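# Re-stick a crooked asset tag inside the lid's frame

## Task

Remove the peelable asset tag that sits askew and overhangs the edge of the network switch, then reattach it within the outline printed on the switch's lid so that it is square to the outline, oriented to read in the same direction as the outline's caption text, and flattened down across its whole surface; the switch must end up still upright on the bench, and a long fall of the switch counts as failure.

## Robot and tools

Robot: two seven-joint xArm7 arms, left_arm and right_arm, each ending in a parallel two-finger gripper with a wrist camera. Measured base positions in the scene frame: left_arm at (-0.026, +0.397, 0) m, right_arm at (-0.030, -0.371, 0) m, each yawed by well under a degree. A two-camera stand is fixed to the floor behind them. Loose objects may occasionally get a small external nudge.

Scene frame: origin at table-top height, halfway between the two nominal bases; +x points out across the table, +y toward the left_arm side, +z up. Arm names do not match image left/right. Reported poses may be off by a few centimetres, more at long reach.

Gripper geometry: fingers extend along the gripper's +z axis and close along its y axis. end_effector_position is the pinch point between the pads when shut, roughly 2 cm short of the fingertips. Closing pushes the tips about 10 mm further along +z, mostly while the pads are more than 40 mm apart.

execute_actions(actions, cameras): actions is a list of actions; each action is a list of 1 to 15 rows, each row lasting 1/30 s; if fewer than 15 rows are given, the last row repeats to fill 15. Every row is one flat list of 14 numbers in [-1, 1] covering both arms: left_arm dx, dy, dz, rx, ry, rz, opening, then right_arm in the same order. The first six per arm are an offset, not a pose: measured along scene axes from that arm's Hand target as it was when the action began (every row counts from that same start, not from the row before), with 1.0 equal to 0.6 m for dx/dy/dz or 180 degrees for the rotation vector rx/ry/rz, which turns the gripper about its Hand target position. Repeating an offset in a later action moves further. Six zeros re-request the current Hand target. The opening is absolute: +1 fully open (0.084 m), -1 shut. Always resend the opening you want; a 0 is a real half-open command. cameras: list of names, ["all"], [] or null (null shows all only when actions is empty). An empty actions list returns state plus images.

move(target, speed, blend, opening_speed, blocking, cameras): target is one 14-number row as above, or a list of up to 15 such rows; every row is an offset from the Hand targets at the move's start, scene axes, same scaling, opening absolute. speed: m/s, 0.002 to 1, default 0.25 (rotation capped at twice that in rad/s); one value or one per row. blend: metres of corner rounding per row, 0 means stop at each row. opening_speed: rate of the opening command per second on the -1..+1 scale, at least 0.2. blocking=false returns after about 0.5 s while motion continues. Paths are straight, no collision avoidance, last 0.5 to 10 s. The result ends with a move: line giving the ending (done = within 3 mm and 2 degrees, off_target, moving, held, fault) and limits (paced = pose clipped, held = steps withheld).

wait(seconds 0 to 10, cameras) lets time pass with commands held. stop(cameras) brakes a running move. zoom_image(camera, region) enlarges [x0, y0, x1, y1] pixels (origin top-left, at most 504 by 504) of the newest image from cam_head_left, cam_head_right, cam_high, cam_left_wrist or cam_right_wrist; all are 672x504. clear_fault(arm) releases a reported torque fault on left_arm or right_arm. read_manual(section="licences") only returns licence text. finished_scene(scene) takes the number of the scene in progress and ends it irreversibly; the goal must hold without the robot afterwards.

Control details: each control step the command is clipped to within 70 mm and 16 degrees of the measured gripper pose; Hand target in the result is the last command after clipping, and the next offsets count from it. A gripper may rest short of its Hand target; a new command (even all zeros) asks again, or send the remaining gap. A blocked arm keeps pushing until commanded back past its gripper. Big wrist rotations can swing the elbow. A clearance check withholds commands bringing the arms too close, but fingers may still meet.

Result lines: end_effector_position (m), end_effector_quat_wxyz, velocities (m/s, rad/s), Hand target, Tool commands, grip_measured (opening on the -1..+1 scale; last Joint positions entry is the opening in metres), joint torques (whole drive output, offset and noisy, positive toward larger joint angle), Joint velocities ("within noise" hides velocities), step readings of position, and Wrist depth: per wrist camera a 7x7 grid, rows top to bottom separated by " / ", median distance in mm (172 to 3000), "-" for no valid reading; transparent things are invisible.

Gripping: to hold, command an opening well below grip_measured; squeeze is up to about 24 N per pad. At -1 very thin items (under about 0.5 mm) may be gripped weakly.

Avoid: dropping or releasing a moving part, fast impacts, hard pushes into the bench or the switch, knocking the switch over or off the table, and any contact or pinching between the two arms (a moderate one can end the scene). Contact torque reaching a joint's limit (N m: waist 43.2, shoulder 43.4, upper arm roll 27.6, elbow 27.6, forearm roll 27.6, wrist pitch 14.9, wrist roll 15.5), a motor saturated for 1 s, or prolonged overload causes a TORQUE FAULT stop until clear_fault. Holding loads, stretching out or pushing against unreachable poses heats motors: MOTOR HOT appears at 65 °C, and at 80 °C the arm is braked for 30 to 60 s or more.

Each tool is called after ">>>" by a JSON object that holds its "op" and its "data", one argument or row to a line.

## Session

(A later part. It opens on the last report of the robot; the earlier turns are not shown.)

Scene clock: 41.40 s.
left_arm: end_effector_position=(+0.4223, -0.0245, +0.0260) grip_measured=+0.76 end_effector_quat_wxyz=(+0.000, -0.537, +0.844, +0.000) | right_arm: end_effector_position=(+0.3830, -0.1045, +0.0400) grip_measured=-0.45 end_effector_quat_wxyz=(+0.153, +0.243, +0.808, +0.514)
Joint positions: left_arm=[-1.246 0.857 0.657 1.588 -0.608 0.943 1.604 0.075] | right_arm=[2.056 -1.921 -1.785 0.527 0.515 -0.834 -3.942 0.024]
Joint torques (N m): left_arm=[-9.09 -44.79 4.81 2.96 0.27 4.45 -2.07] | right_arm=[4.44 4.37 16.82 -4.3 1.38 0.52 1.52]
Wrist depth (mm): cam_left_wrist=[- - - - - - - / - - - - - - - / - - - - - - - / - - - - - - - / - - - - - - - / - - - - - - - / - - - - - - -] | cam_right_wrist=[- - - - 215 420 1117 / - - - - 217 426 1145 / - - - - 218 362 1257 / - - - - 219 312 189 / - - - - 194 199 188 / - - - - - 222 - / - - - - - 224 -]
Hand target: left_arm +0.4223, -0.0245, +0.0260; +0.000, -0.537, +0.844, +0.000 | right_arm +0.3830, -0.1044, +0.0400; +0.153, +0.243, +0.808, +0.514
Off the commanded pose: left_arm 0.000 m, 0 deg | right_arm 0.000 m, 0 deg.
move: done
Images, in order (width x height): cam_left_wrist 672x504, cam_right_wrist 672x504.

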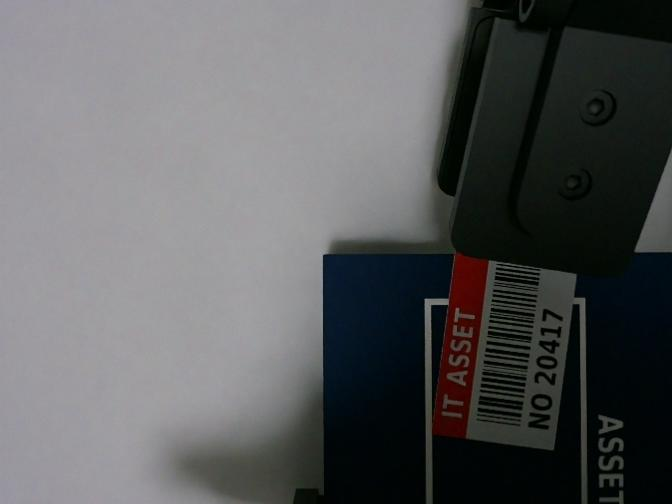

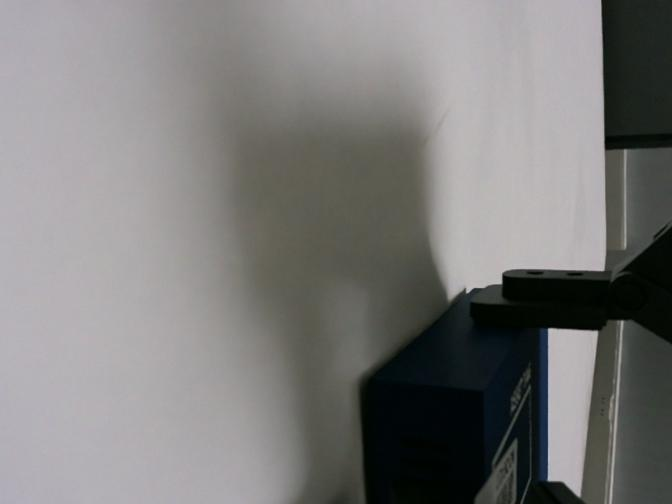

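>>> {"op": "move", "data": {
  "target": [0,0,0,0,0,0,0.6,0,0,0,0,0,0,-1],
  "opening_speed": 0.4,
  "cameras": ["cam_left_wrist","cam_right_wrist","cam_head_right"]
}}

>>> {"op": "zoom_image", "data": {
  "camera": "cam_head_right",
  "region": [330, 240, 410, 300]
}}

>>> {"op": "zoom_image", "data": {
  "camera": "cam_right_wrist",
  "region": [392, 294, 672, 504]
}}

Scene clock: 43.73 s.
left_arm: end_effector_position=(+0.4223, -0.0245, +0.0260) grip_measured=+0.76 end_effector_quat_wxyz=(+0.000, -0.537, +0.844, +0.000) | right_arm: end_effector_position=(+0.3830, -0.1044, +0.0401) grip_measured=-1.00 end_effector_quat_wxyz=(+0.153, +0.243, +0.808, +0.514)
Joint positions: left_arm=[-1.246 0.857 0.657 1.588 -0.608 0.943 1.604 0.075] | right_arm=[2.056 -1.921 -1.785 0.527 0.515 -0.834 -3.942 0]
Joint torques (N m): left_arm=[-8.16 -44.12 5.85 3.19 0.7 4.4 -2.01] | right_arm=[3.32 4.86 13.62 -4.54 1.53 0.83 1.44]
Wrist depth (mm): cam_left_wrist=[- - - - - - - / - - - - - - - / - - - - - - - / - - - - - - - / - - - - - - - / - - - - - - - / - - - - - - -] | cam_right_wrist=[- - - - 217 422 1112 / - - - - 217 428 1157 / - - - - 218 364 1262 / - - - - 220 313 189 / - - - - 194 199 188 / - - - - - 224 - / - - - - - 226 -]
Hand target: left_arm +0.4223, -0.0245, +0.0260; +0.000, -0.537, +0.844, +0.000 | right_arm +0.3830, -0.1044, +0.0400; +0.153, +0.243, +0.808, +0.514
Off the commanded pose: left_arm 0.000 m, 0 deg | right_arm 0.000 m, 0 deg.
move: done
Images, in order (width x height): cam_head_right 672x504, cam_left_wrist 672x504, cam_right_wrist 672x504.

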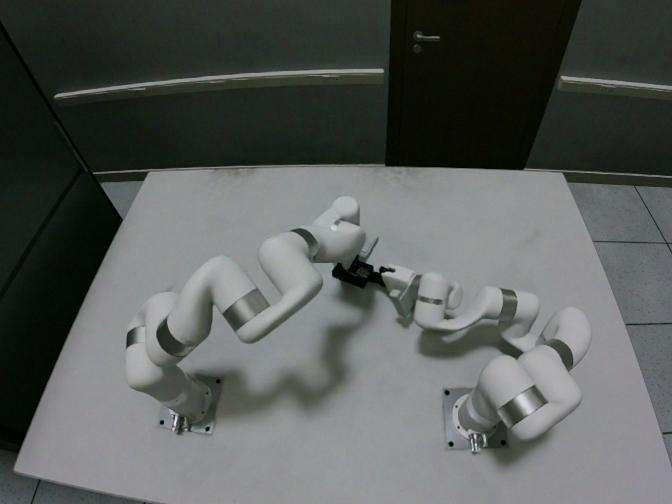

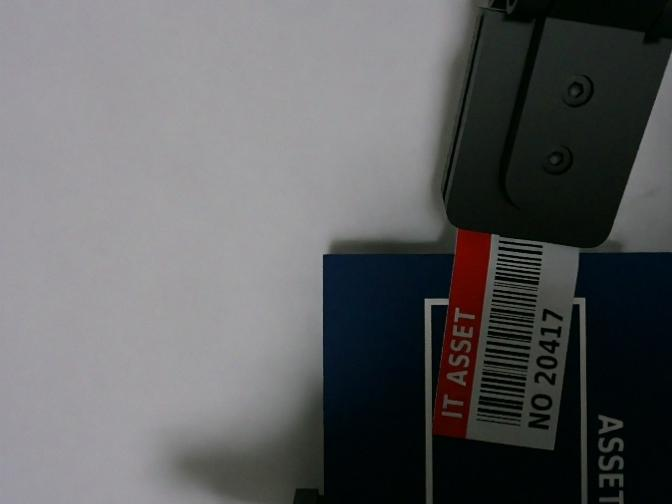

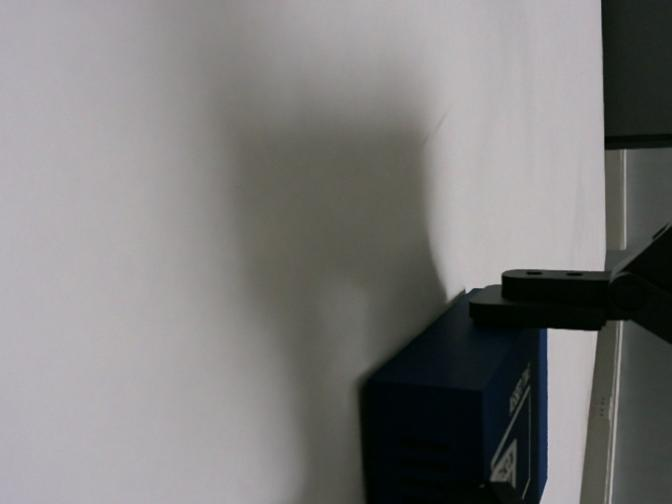

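Scaled by 6.300 from the camera's 672x504 image, which has a finer 960x720 frame.

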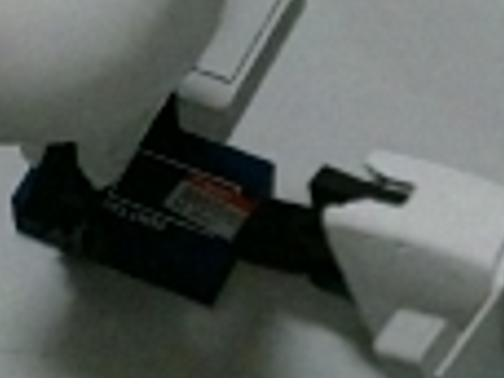

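Scaled by 1.800 from the camera's 672x504 image, which has a finer 960x720 frame.

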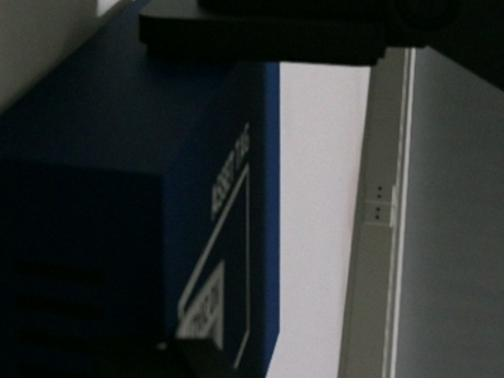

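>>> {"op": "move", "data": {
  "target": [0,0,0,0,0,0,0.6,0,0,0.012,0,0,0,-1],
  "speed": 0.03,
  "cameras": ["cam_left_wrist"]
}}

>>> {"op": "move", "data": {
  "target": [0,0,0,0,0,0,0.6,0,0,0.017,0,0,0,-1],
  "speed": 0.03,
  "cameras": ["cam_left_wrist","cam_right_wrist"]
}}

Scene clock: 46.67 s.
left_arm: end_effector_position=(+0.4222, -0.0245, +0.0260) grip_measured=+0.76 end_effector_quat_wxyz=(+0.000, -0.537, +0.844, +0.000) | right_arm: end_effector_position=(+0.3830, -0.1044, +0.0471) grip_measured=-1.00 end_effector_quat_wxyz=(+0.153, +0.243, +0.808, +0.514)
Joint positions: left_arm=[-1.247 0.857 0.657 1.588 -0.608 0.943 1.604 0.075] | right_arm=[2.062 -1.91 -1.764 0.521 0.532 -0.842 -3.934 0]
Joint torques (N m): left_arm=[-4.96 -41.69 7.15 3.17 -0.33 1.01 -1.93] | right_arm=[2.9 11.68 20.32 -11.7 0.6 -0.96 1.54]
Wrist depth (mm): cam_left_wrist=[- - - - - - - / - - - - - - - / - - - - - - - / - - - - - - - / - - - - - - - / - - - - - - - / - - - - - - -] | cam_right_wrist=[- - - 182 235 458 1116 / - - - 182 236 465 1180 / - - - 183 237 392 2242 / - - - 184 239 339 191 / - - - 184 200 201 188 / - - - - - 219 - / - - - - - 221 186]
Hand target: left_arm +0.4223, -0.0245, +0.0260; +0.000, -0.537, +0.844, +0.000 | right_arm +0.3830, -0.1044, +0.0472; +0.153, +0.243, +0.808, +0.514
Off the commanded pose: left_arm 0.000 m, 0 deg | right_arm 0.000 m, 0 deg.
move: done
Images, in order (width x height): cam_left_wrist 672x504.

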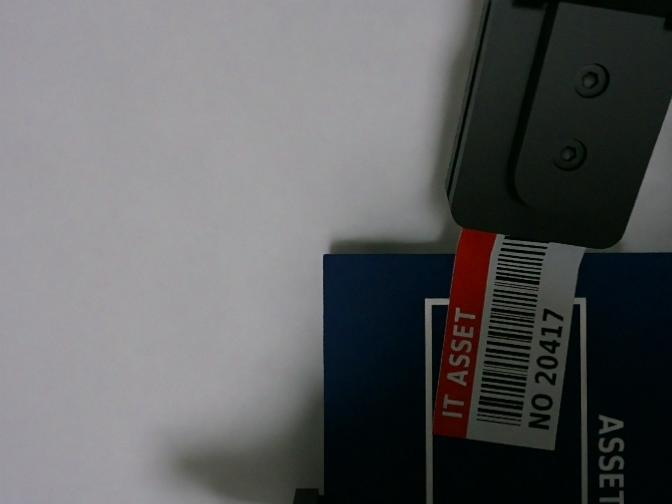

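Scene clock: 47.50 s.
left_arm: end_effector_position=(+0.4223, -0.0246, +0.0260) grip_measured=+0.75 end_effector_quat_wxyz=(+0.000, -0.537, +0.844, +0.000) | right_arm: end_effector_position=(+0.3830, -0.1044, +0.0574) grip_measured=-1.00 end_effector_quat_wxyz=(+0.153, +0.243, +0.808, +0.514)
Joint positions: left_arm=[-1.247 0.857 0.657 1.588 -0.608 0.943 1.604 0.075] | right_arm=[2.07 -1.893 -1.733 0.512 0.558 -0.853 -3.923 0]
Joint torques (N m): left_arm=[4.77 -25.32 10.17 3.64 1.22 -1.27 -1.46] | right_arm=[4.78 10.87 17.05 -8.95 1.49 -0.68 1.42]
Wrist depth (mm): cam_left_wrist=[- - - - - - - / - - - - - - - / - - - - - - - / - - - - - - - / - - - - - - - / - - - - - - - / - - - - - - -] | cam_right_wrist=[- - - 204 293 517 1123 / - - - 205 295 522 1190 / - - - 206 296 442 1230 / - - - 206 268 209 195 / - - - 193 202 205 188 / - - - - 203 262 182 / - - - - 204 - 184]
Hand target: left_arm +0.4223, -0.0245, +0.0260; +0.000, -0.537, +0.844, +0.000 | right_arm +0.3830, -0.1044, +0.0574; +0.153, +0.243, +0.808, +0.514
Off the commanded pose: left_arm 0.000 m, 0 deg | right_arm 0.000 m, 0 deg.
move: done
Images, in order (width x height): cam_left_wrist 672x504, cam_right_wrist 672x504.

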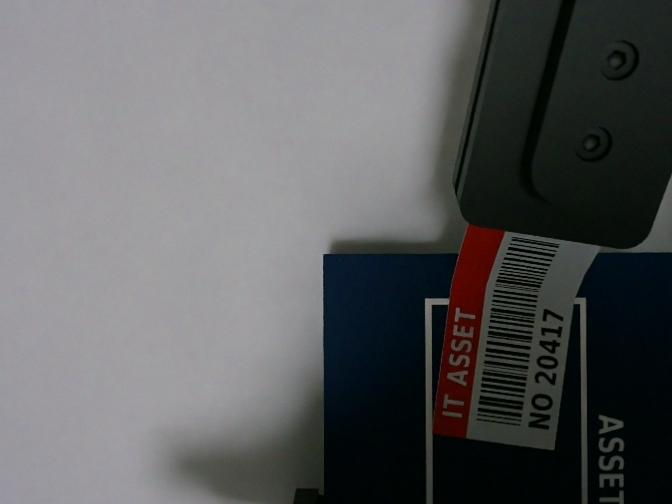

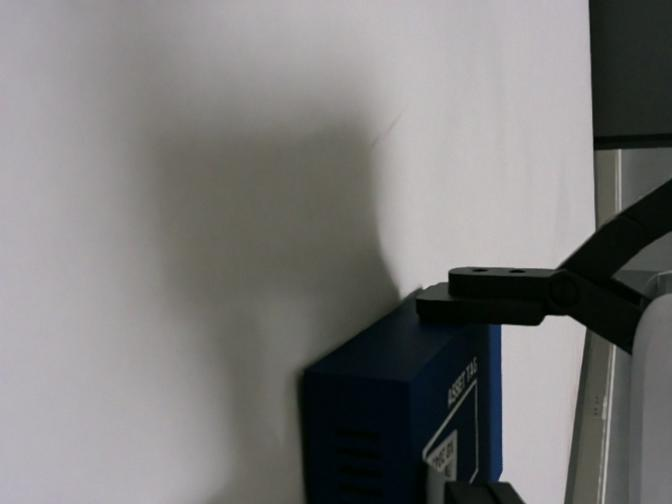

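>>> {"op": "move", "data": {
  "target": [0,0,0,0,0,0,0.6,0.0073,0.0112,0.0333,0,0,0,-1],
  "speed": 0.03,
  "cameras": ["cam_left_wrist","cam_right_wrist"]
}}

Scene clock: 50.10 s.
left_arm: end_effector_position=(+0.4223, -0.0245, +0.0260) grip_measured=+0.76 end_effector_quat_wxyz=(+0.000, -0.537, +0.844, +0.000) | right_arm: end_effector_position=(+0.3874, -0.0977, +0.0774) grip_measured=-1.00 end_effector_quat_wxyz=(+0.153, +0.243, +0.808, +0.514)
Joint positions: left_arm=[-1.246 0.857 0.657 1.588 -0.608 0.943 1.604 0.075] | right_arm=[2.119 -1.862 -1.663 0.521 0.604 -0.878 -3.894 0]
Joint torques (N m): left_arm=[12.83 -24.04 9.95 4.21 2.66 -1.38 -0.02] | right_arm=[4.46 11.48 17.26 -2.4 1.22 -0.59 1.43]
Wrist depth (mm): cam_left_wrist=[- - - - - - - / - - - - - - - / - - - - - - - / - - - - - - - / - - - - - - - / - - - - - - - / - - - - - - -] | cam_right_wrist=[- - 190 247 354 627 1136 / - - 190 248 357 630 1174 / - - 191 249 325 536 1266 / - - 192 233 295 196 186 / - - 182 212 207 190 176 / - - 172 184 240 182 175 / - - 173 184 241 186 177]
Hand target: left_arm +0.4223, -0.0245, +0.0260; +0.000, -0.537, +0.844, +0.000 | right_arm +0.3874, -0.0977, +0.0774; +0.153, +0.243, +0.808, +0.514
Off the commanded pose: left_arm 0.000 m, 0 deg | right_arm 0.000 m, 0 deg.
move: done
Images, in order (width x height): cam_left_wrist 672x504, cam_right_wrist 672x504.

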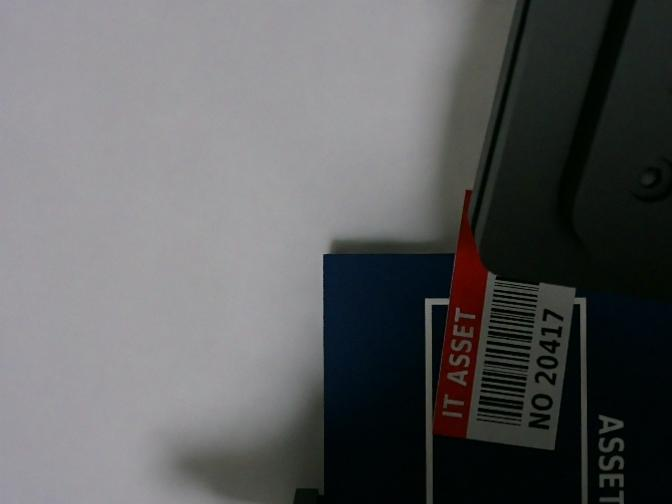

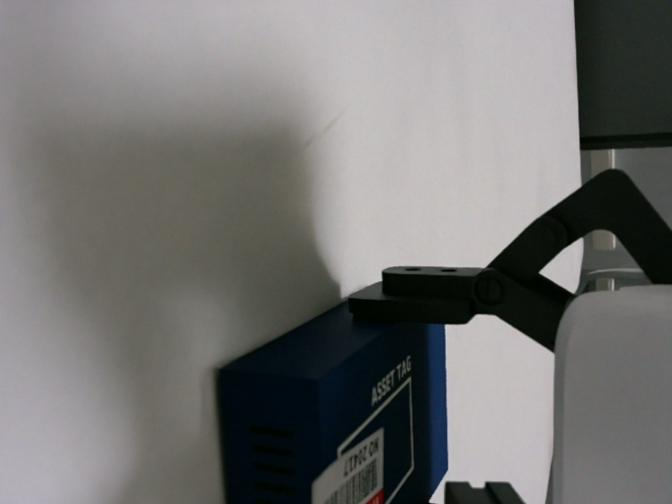

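>>> {"op": "move", "data": {
  "target": [
    [0,0,0,0,0,0,0.6,-0.055,-0.0834,0.06,0,0,0,-1],
    [0,0,0,0,0,0,1,-0.055,-0.0834,0.06,0,0,0,-0.43]
  ],
  "speed": 0.12,
  "cameras": ["cam_left_wrist","cam_right_wrist"]
}}

>>> {"op": "move", "data": {
  "target": [
    [0,0,0.2,0,0,0,1,0,0,0,0,0,0,-0.43],
    [0.007,0.014,0.2,0,0,0.5,1,0,0,0,0,0,0,-0.43],
    [0.0141,0.0302,0.2,0,0,1,1,0,0,0,0,0,0,-0.43]
  ],
  "speed": [0.15,0.6,0.6],
  "blend": 0.02,
  "cameras": ["cam_left_wrist","cam_right_wrist","cam_head_right"]
}}

Scene clock: 56.17 s.
left_arm: end_effector_position=(+0.4224, -0.0244, +0.0259) grip_measured=+1.00 end_effector_quat_wxyz=(+0.000, -0.537, +0.844, +0.000) | right_arm: end_effector_position=(+0.3544, -0.1477, +0.1134) grip_measured=-0.45 end_effector_quat_wxyz=(+0.153, +0.243, +0.808, +0.514)
Joint positions: left_arm=[-1.246 0.857 0.657 1.587 -0.608 0.943 1.604 0.084] | right_arm=[1.892 -1.759 -1.568 0.343 0.79 -0.827 -3.912 0.024]
Joint torques (N m): left_arm=[-8.75 -57.64 6.33 11.73 1.23 -1.54 2.52] | right_arm=[-4.66 10.48 15.91 -4.51 1.29 1.72 -1.39]
Wrist depth (mm): cam_left_wrist=[- - - - - - - / - - - - - - - / - - - - - - - / - - - - - - - / - - - - - - - / - - - - - - - / - - - - - - -] | cam_right_wrist=[178 194 250 326 467 825 1174 / 178 203 250 327 469 832 1224 / 179 204 252 328 426 841 2356 / 179 204 252 306 276 610 2492 / 179 205 237 264 262 242 230 / 180 205 239 263 312 245 231 / 180 197 240 264 286 247 234]
Hand target: left_arm +0.4223, -0.0245, +0.0260; +0.000, -0.537, +0.844, +0.000 | right_arm +0.3544, -0.1477, +0.1134; +0.153, +0.243, +0.808, +0.514
Off the commanded pose: left_arm 0.000 m, 0 deg | right_arm 0.000 m, 0 deg.
move: done
Images, in order (width x height): cam_left_wrist 672x504, cam_right_wrist 672x504.

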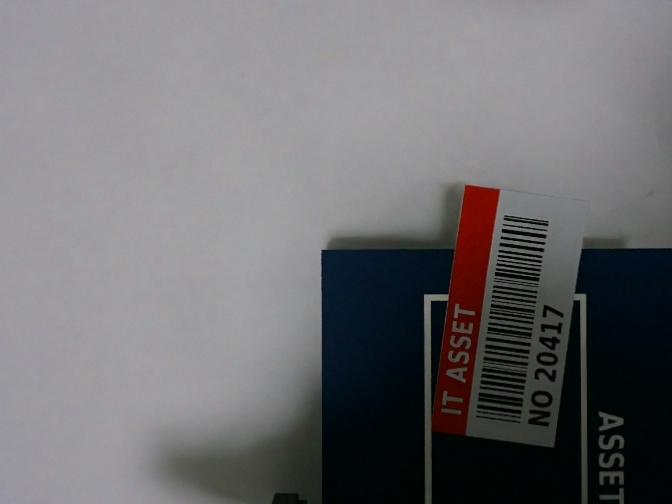

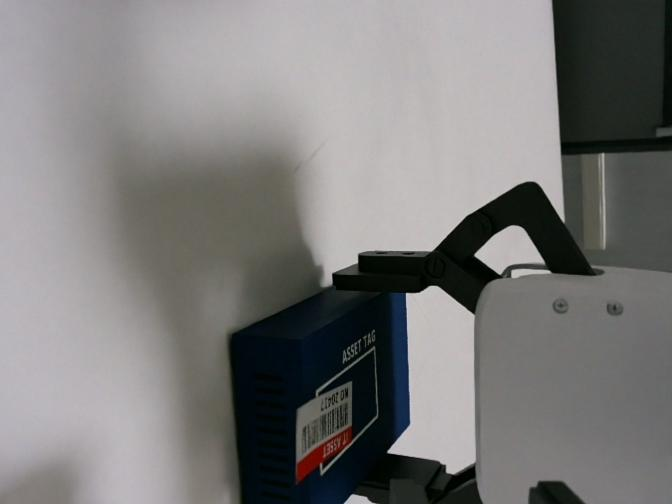

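Scene clock: 60.37 s.
left_arm: end_effector_position=(+0.4308, -0.0064, +0.1460) grip_measured=+1.00 end_effector_quat_wxyz=(+0.000, +0.844, +0.537, +0.000) | right_arm: end_effector_position=(+0.3544, -0.1477, +0.1134) grip_measured=-0.45 end_effector_quat_wxyz=(+0.153, +0.243, +0.808, +0.514)
Joint positions: left_arm=[-1.51 0.952 1.233 1.671 -0.904 1.358 -1.368 0.084] | right_arm=[1.892 -1.759 -1.568 0.343 0.79 -0.827 -3.912 0.024]
Joint torques (N m): left_arm=[7.74 -34.12 16.7 9.58 1.13 -0.54 -2.86] | right_arm=[-4.59 10.65 16.07 -1.78 1.22 1.67 -1.15]
Wrist depth (mm): cam_left_wrist=[281 280 280 280 279 278 277 / 281 280 279 279 278 277 277 / 280 280 279 278 278 277 277 / 280 279 278 278 278 276 276 / 279 279 278 277 276 276 276 / 278 278 277 269 245 275 275 / 278 277 277 245 245 275 274] | cam_right_wrist=[178 194 250 325 468 831 1174 / 178 203 251 326 469 838 1228 / 179 204 251 328 472 842 2397 / 179 205 252 330 475 715 2474 / 179 205 237 264 477 857 2294 / 180 205 239 264 480 870 2008 / 180 197 240 264 483 874 1847]
Hand target: left_arm +0.4308, -0.0064, +0.1460; +0.000, +0.844, +0.537, +0.000 | right_arm +0.3544, -0.1477, +0.1134; +0.153, +0.243, +0.808, +0.514
Off the commanded pose: left_arm 0.000 m, 0 deg | right_arm 0.000 m, 0 deg.
move: done
Images, in order (width x height): cam_head_right 672x504, cam_left_wrist 672x504, cam_right_wrist 672x504.

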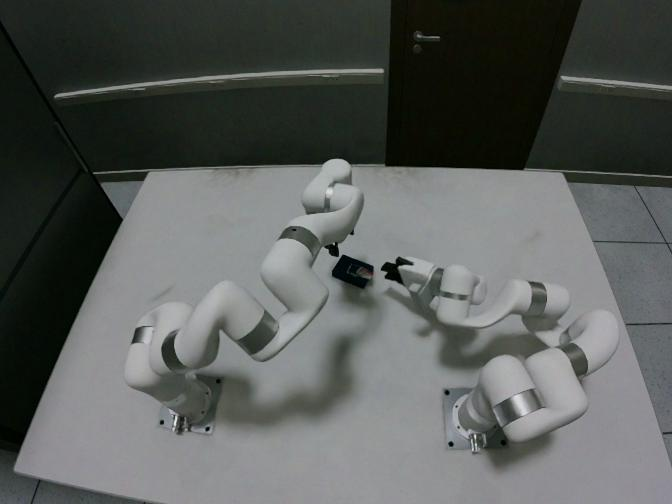

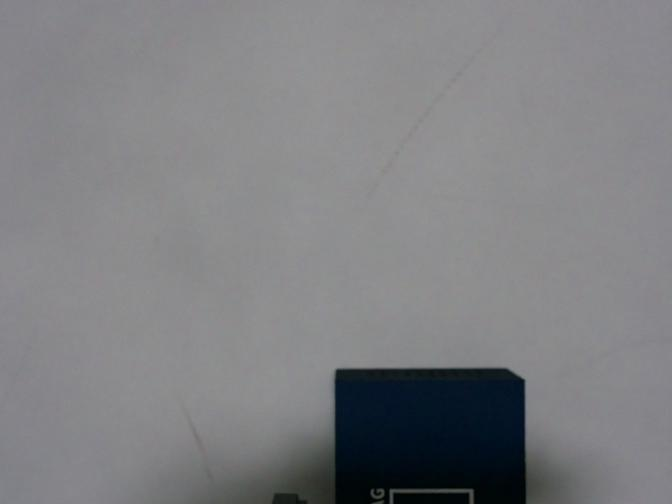

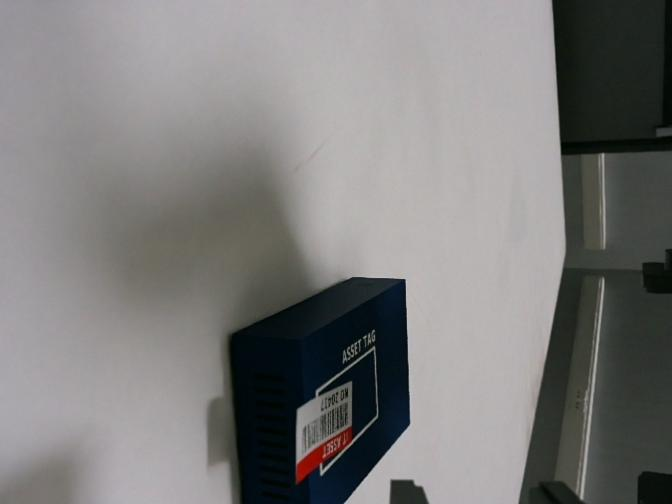

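>>> {"op": "move", "data": {
  "target": [
    [0,0,-0.1,0,0,0,1,0,0,0,0,0,0,-0.43],
    [0,0,-0.1967,0,0,0,1,0,0,0,0,0,0,-0.43],
    [0,0,-0.1967,0,0,0,0.5,0,0,0,0,0,0,-0.43]
  ],
  "speed": [0.15,0.07,0.07],
  "blend": [0.01,0,0],
  "cameras": ["cam_left_wrist","cam_right_wrist","cam_head_right"]
}}

Scene clock: 63.40 s.
left_arm: end_effector_position=(+0.4308, -0.0064, +0.0280) grip_measured=+0.75 end_effector_quat_wxyz=(+0.000, +0.844, +0.537, +0.000) | right_arm: end_effector_position=(+0.3544, -0.1477, +0.1134) grip_measured=-0.45 end_effector_quat_wxyz=(+0.153, +0.243, +0.808, +0.514)
Joint positions: left_arm=[-1.48 1.102 1.1 1.596 -1.044 1.167 -1.306 0.075] | right_arm=[1.892 -1.759 -1.568 0.343 0.79 -0.827 -3.912 0.024]
Joint torques (N m): left_arm=[6.94 -34.89 10.15 6.28 -1.01 -1.84 2.52] | right_arm=[-4.32 10.5 16.01 -1.71 1.21 1.71 -1.15]
Wrist depth (mm): cam_left_wrist=[- - - - - - - / - - - - - - - / - - - - - - - / - - - - - - - / - - - - - - - / - - - - - - - / - - - - - - -] | cam_right_wrist=[178 194 250 326 467 828 1180 / 178 203 251 327 471 836 1224 / 179 203 251 327 427 846 2364 / 179 204 253 307 291 711 2422 / 179 204 237 264 311 255 243 / 179 205 239 263 433 259 246 / 180 197 240 264 300 263 250]
Hand target: left_arm +0.4308, -0.0064, +0.0280; +0.000, +0.844, +0.537, +0.000 | right_arm +0.3544, -0.1477, +0.1134; +0.153, +0.243, +0.808, +0.514
Off the commanded pose: left_arm 0.000 m, 0 deg | right_arm 0.000 m, 0 deg.
move: done
Images, in order (width x height): cam_head_right 672x504, cam_left_wrist 672x504, cam_right_wrist 672x504.

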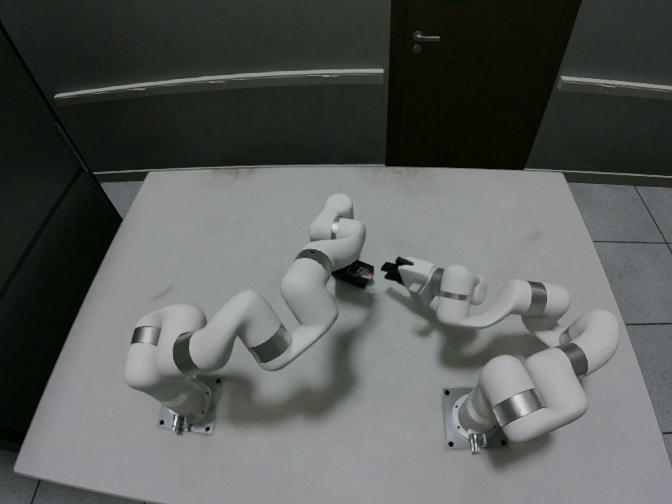

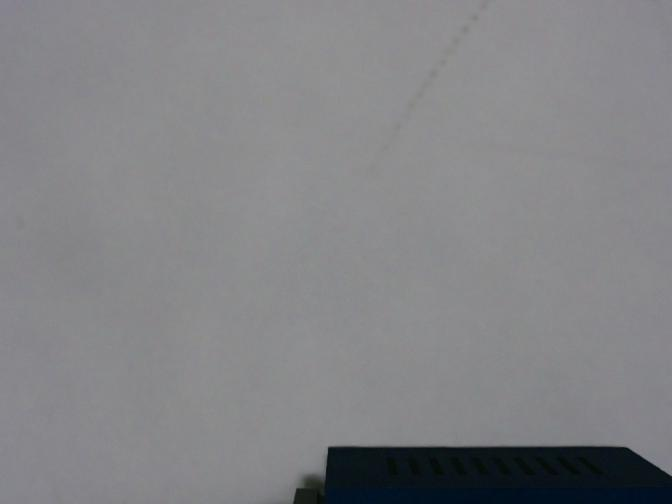

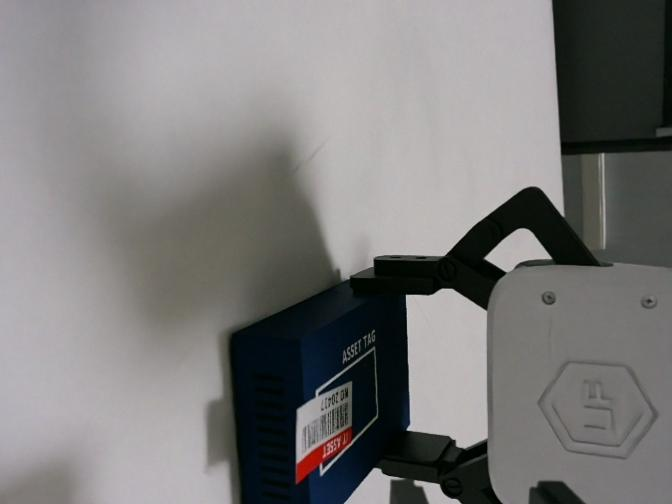

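>>> {"op": "move", "data": {
  "target": [
    [0,0,0,0,0,0,0.5,0.0257,0.0388,-0.1223,0,0,0,-0.43],
    [0,0,0,0,0,0,0.5,0.0487,0.0737,-0.1223,0,0,0,-0.43],
    [0,0,0,0,0,0,0.5,0.0487,0.0737,-0.1223,0,0,0,-1]
  ],
  "speed": [0.12,0.05,0.05],
  "cameras": ["cam_right_wrist","cam_head_right"]
}}

>>> {"op": "zoom_image", "data": {
  "camera": "cam_head_right",
  "region": [330, 240, 410, 300]
}}

>>> {"op": "zoom_image", "data": {
  "camera": "cam_right_wrist",
  "region": [392, 294, 672, 504]
}}

Scene clock: 67.07 s.
left_arm: end_effector_position=(+0.4308, -0.0064, +0.0280) grip_measured=+0.75 end_effector_quat_wxyz=(+0.000, +0.844, +0.537, +0.000) | right_arm: end_effector_position=(+0.3836, -0.1035, +0.0400) grip_measured=-1.00 end_effector_quat_wxyz=(+0.153, +0.243, +0.808, +0.514)
Joint positions: left_arm=[-1.48 1.102 1.1 1.596 -1.044 1.167 -1.306 0.075] | right_arm=[2.057 -1.941 -1.777 0.533 0.528 -0.843 -3.967 0]
Joint torques (N m): left_arm=[4.79 -33.96 10.56 5.34 0.74 -0.05 0.42] | right_arm=[4.11 4.57 15.22 -4.47 -4.4 -0.58 1.48]
Wrist depth (mm): cam_left_wrist=[- - - - - - - / - - - - - - - / - - - - - - - / - - - - - - - / - - - - - - - / - - - - - - - / - - - - - - -] | cam_right_wrist=[- - - - 216 421 1123 / - - - - 217 427 1155 / - - - - 218 362 1260 / - - - - 220 313 205 / - - - - 192 216 204 / - - - - - 223 - / - - - - - 226 -]
Hand target: left_arm +0.4308, -0.0064, +0.0280; +0.000, +0.844, +0.537, +0.000 | right_arm +0.3836, -0.1035, +0.0400; +0.153, +0.243, +0.808, +0.514
Off the commanded pose: left_arm 0.000 m, 0 deg | right_arm 0.000 m, 0 deg.
move: done
Images, in order (width x height): cam_head_right 672x504, cam_right_wrist 672x504.

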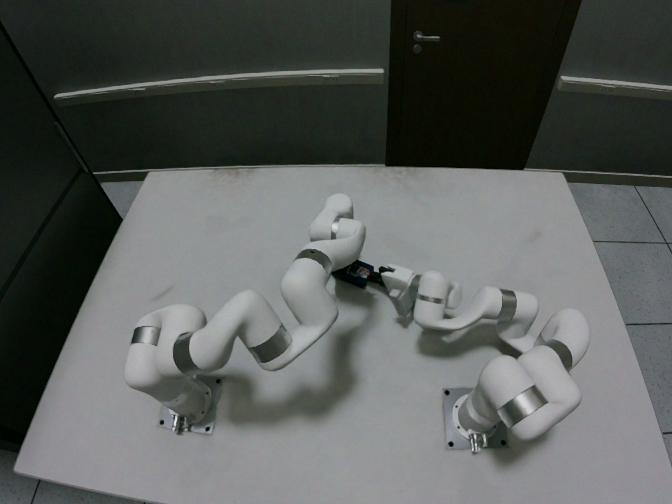

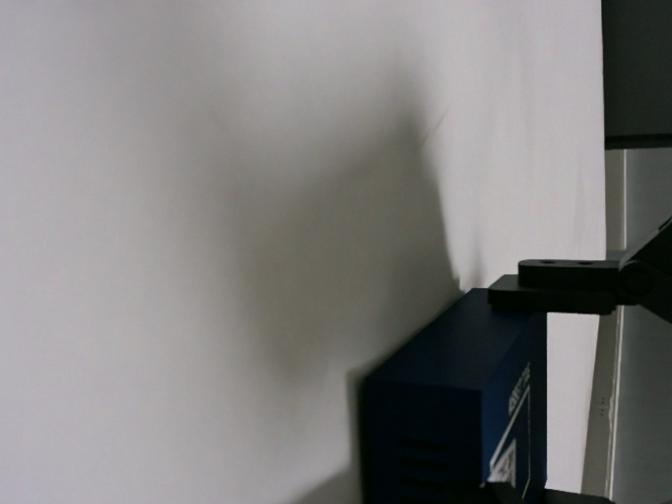

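Scaled by 6.300 from the camera's 672x504 image, which has a finer 960x720 frame.

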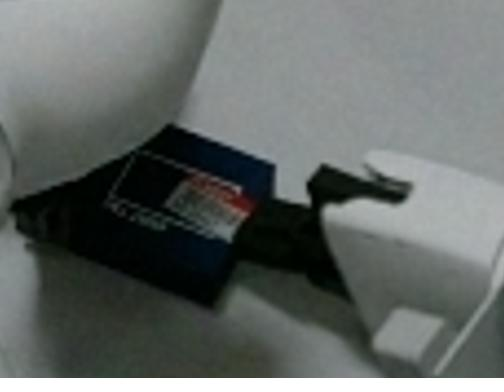

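Scaled by 1.800 from the camera's 672x504 image, which has a finer 960x720 frame.

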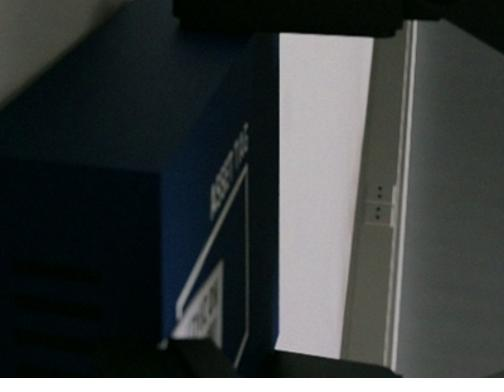

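>>> {"op": "move", "data": {
  "target": [
    [0,0,0,0,0,0,0.5,0.0057,0.0086,0.0157,-0.1159,0.0765,0,-1],
    [0,0,0,0,0,0,0.5,0.0119,0.0181,0.0337,-0.139,0.0918,0,-1]
  ],
  "speed": [0.1,0.02],
  "cameras": ["cam_right_wrist","cam_head_right"]
}}

>>> {"op": "zoom_image", "data": {
  "camera": "cam_head_right",
  "region": [330, 240, 410, 300]
}}

>>> {"op": "zoom_image", "data": {
  "camera": "cam_right_wrist",
  "region": [272, 294, 552, 504]
}}

Scene clock: 74.03 s.
left_arm: end_effector_position=(+0.4308, -0.0064, +0.0280) grip_measured=+0.75 end_effector_quat_wxyz=(+0.000, +0.844, +0.537, +0.000) | right_arm: end_effector_position=(+0.3908, -0.0927, +0.0602) grip_measured=-1.00 end_effector_quat_wxyz=(+0.085, +0.275, +0.914, +0.287)
Joint positions: left_arm=[-1.48 1.102 1.101 1.596 -1.044 1.167 -1.306 0.075] | right_arm=[2.531 -1.534 -1.498 0.906 1.252 -1.13 -3.978 0]
Joint torques (N m): left_arm=[-2.12 -31.95 5.1 6.18 -2.42 0.19 -1.83] | right_arm=[4.44 17.37 23.86 4.2 1.16 -1.51 -1.3]
Wrist depth (mm): cam_left_wrist=[- - - - - - - / - - - - - - - / - - - - - - - / - - - - - - - / - - - - - - - / - - - - - - - / - - - - - - -] | cam_right_wrist=[- - - 179 199 225 258 / - - - 179 199 225 259 / - - - 179 200 226 259 / - - - 180 200 226 242 / - - - 180 195 208 199 / - - - 176 - 184 208 / - - - 176 - 184 208]
Hand target: left_arm +0.4308, -0.0064, +0.0280; +0.000, +0.844, +0.537, +0.000 | right_arm +0.3908, -0.0927, +0.0602; +0.085, +0.275, +0.914, +0.287
Off the commanded pose: left_arm 0.000 m, 0 deg | right_arm 0.000 m, 0 deg.
move: done
Images, in order (width x height): cam_head_right 672x504, cam_right_wrist 672x504.

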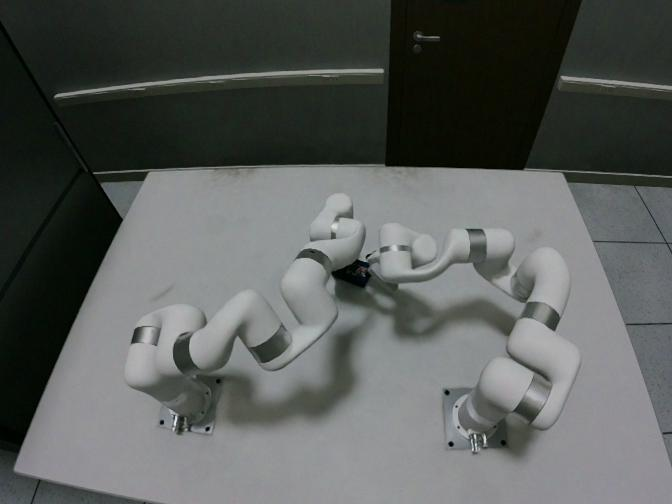

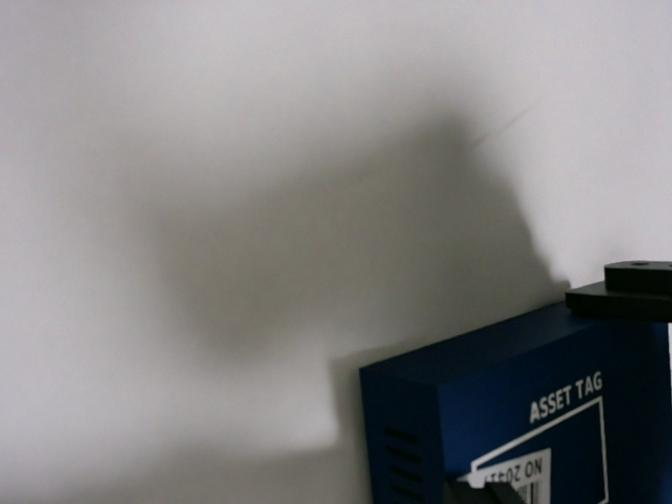

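Scaled by 6.300 from the camera's 672x504 image, which has a finer 960x720 frame.

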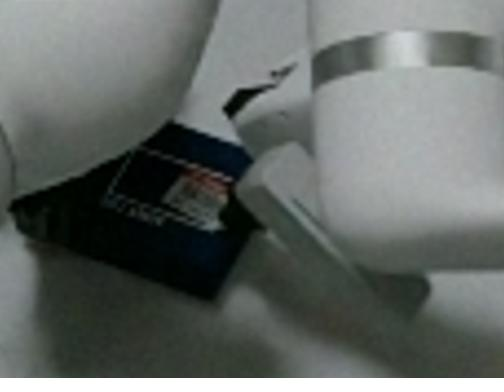

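Scaled by 1.800 from the camera's 672x504 image, which has a finer 960x720 frame.

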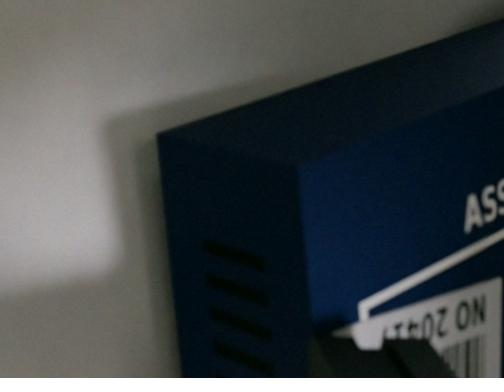

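>>> {"op": "move", "data": {
  "target": [0,0,0,0,0,0,0.5,0.005,0.0076,0.0178,0,0,0,-1],
  "speed": 0.015,
  "cameras": ["cam_right_wrist"]
}}

>>> {"op": "zoom_image", "data": {
  "camera": "cam_right_wrist",
  "region": [272, 294, 552, 504]
}}

Scene clock: 75.73 s.
left_arm: end_effector_position=(+0.4309, -0.0064, +0.0280) grip_measured=+0.75 end_effector_quat_wxyz=(+0.000, +0.844, +0.537, +0.000) | right_arm: end_effector_position=(+0.3938, -0.0881, +0.0708) grip_measured=-1.00 end_effector_quat_wxyz=(+0.085, +0.275, +0.914, +0.287)
Joint positions: left_arm=[-1.48 1.102 1.1 1.596 -1.044 1.167 -1.306 0.075] | right_arm=[2.55 -1.52 -1.476 0.932 1.281 -1.138 -3.989 0]
Joint torques (N m): left_arm=[-13.15 -28.13 -4.4 8.01 -2.04 2.69 -1.22] | right_arm=[4.89 17.7 25.97 4.97 -0.25 -0.63 -1.3]
Wrist depth (mm): cam_left_wrist=[- - - - - - - / - - - - - - - / - - - - - - - / - - - - - - - / - - - - - - - / - - - - - - - / - - - - - - -] | cam_right_wrist=[- - 177 191 213 240 275 / - - 177 191 213 240 276 / - - 178 191 213 240 266 / - - 178 191 214 234 258 / - - 178 192 202 202 197 / - - 178 187 - 185 217 / - - 179 188 - 185 217]
Hand target: left_arm +0.4308, -0.0064, +0.0280; +0.000, +0.844, +0.537, +0.000 | right_arm +0.3938, -0.0881, +0.0709; +0.085, +0.275, +0.914, +0.287
Off the commanded pose: left_arm 0.000 m, 0 deg | right_arm 0.000 m, 0 deg.
move: done
Images, in order (width x height): cam_right_wrist 672x504.

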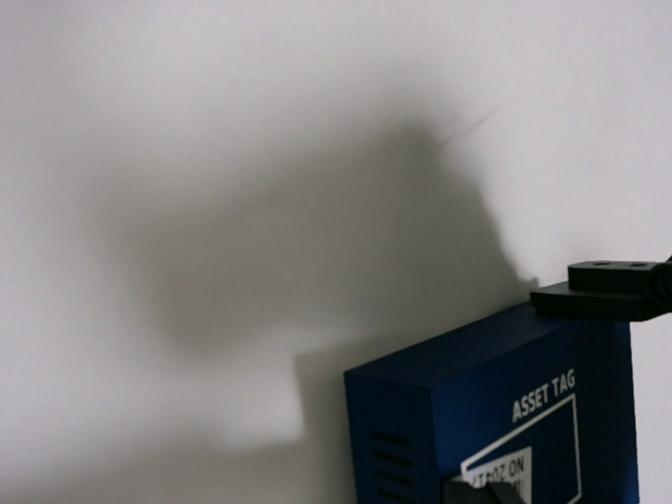

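Scaled by 1.800 from the camera's 672x504 image, which has a finer 960x720 frame.

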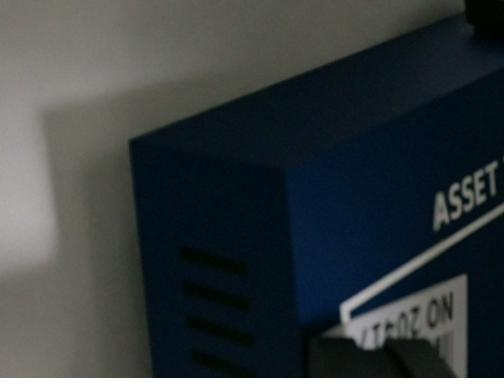

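>>> {"op": "move", "data": {
  "target": [0,0,0,0,0,0,0.5,0.0071,0.0107,0.0245,0,0,0,-1],
  "speed": 0.015,
  "cameras": ["cam_right_wrist","cam_head_right","cam_head_left"]
}}

>>> {"op": "zoom_image", "data": {
  "camera": "cam_right_wrist",
  "region": [272, 294, 552, 504]
}}

>>> {"op": "zoom_image", "data": {
  "camera": "cam_head_right",
  "region": [330, 240, 410, 300]
}}

Scene clock: 77.77 s.
left_arm: end_effector_position=(+0.4308, -0.0064, +0.0280) grip_measured=+0.75 end_effector_quat_wxyz=(+0.000, +0.844, +0.537, +0.000) | right_arm: end_effector_position=(+0.3980, -0.0817, +0.0855) grip_measured=-1.00 end_effector_quat_wxyz=(+0.085, +0.275, +0.914, +0.287)
Joint positions: left_arm=[-1.48 1.102 1.1 1.596 -1.044 1.167 -1.306 0.075] | right_arm=[2.577 -1.501 -1.447 0.972 1.318 -1.15 -4.005 0]
Joint torques (N m): left_arm=[-27.68 -31.2 -4.61 8.46 -4.04 4.97 -1.4] | right_arm=[3.97 18.7 26.42 8.17 -1.6 -0.32 -1.35]
Wrist depth (mm): cam_left_wrist=[- - - - - - - / - - - - - - - / - - - - - - - / - - - - - - - / - - - - - - - / - - - - - - - / - - - - - - -] | cam_right_wrist=[- 176 193 213 238 261 299 / - 176 193 213 238 262 300 / - 177 193 214 239 262 280 / - 177 194 214 240 255 179 / - 177 194 209 218 205 181 / - 177 190 - - 204 - / - 177 194 - - 203 -]
Hand target: left_arm +0.4308, -0.0064, +0.0280; +0.000, +0.844, +0.537, +0.000 | right_arm +0.3980, -0.0817, +0.0856; +0.085, +0.275, +0.914, +0.287
Off the commanded pose: left_arm 0.000 m, 0 deg | right_arm 0.000 m, 0 deg.
move: done
Images, in order (width x height): cam_head_left 672x504, cam_head_right 672x504, cam_right_wrist 672x504.

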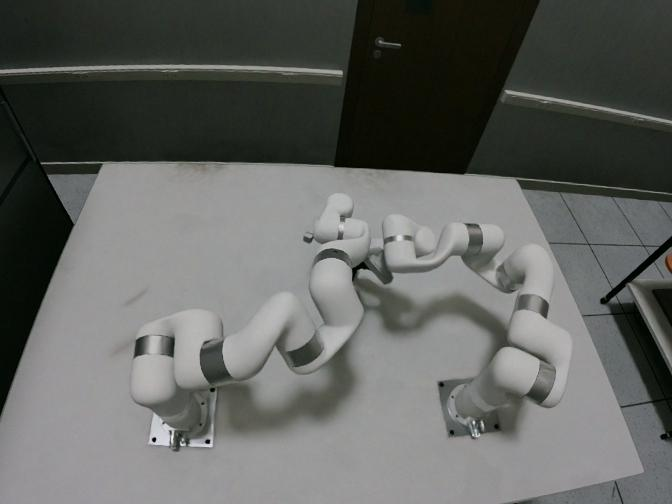

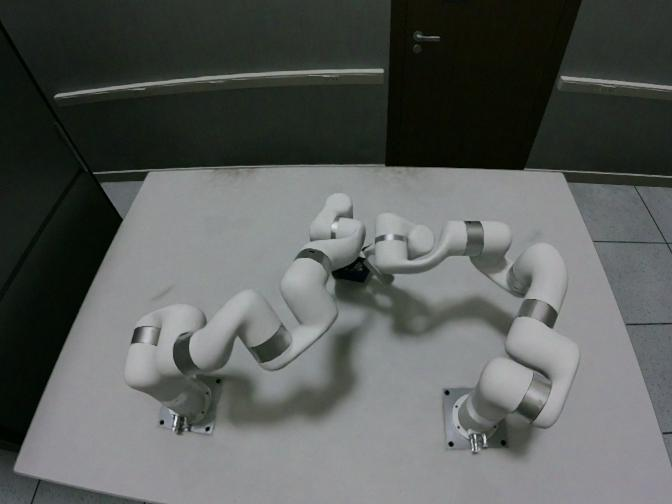

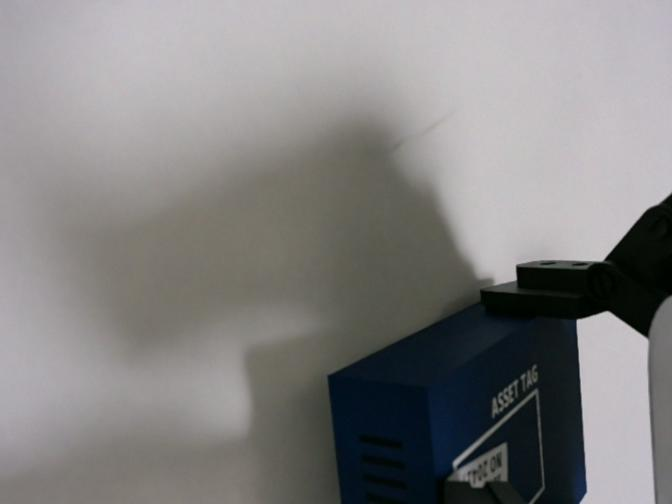

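Scaled by 1.800 from the camera's 672x504 image, which has a finer 960x720 frame.

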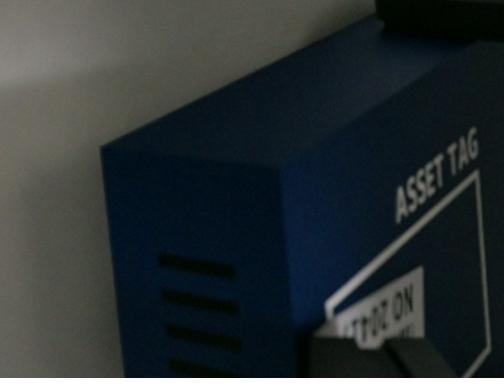

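Scaled by 6.300 from the camera's 672x504 image, which has a finer 960x720 frame.

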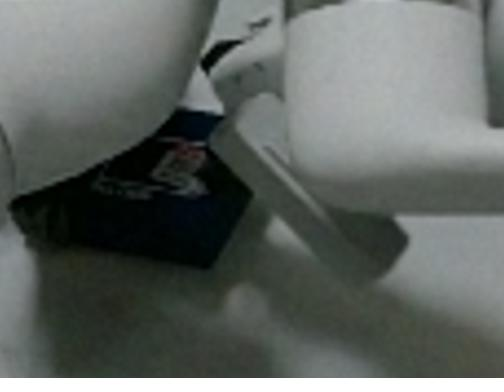

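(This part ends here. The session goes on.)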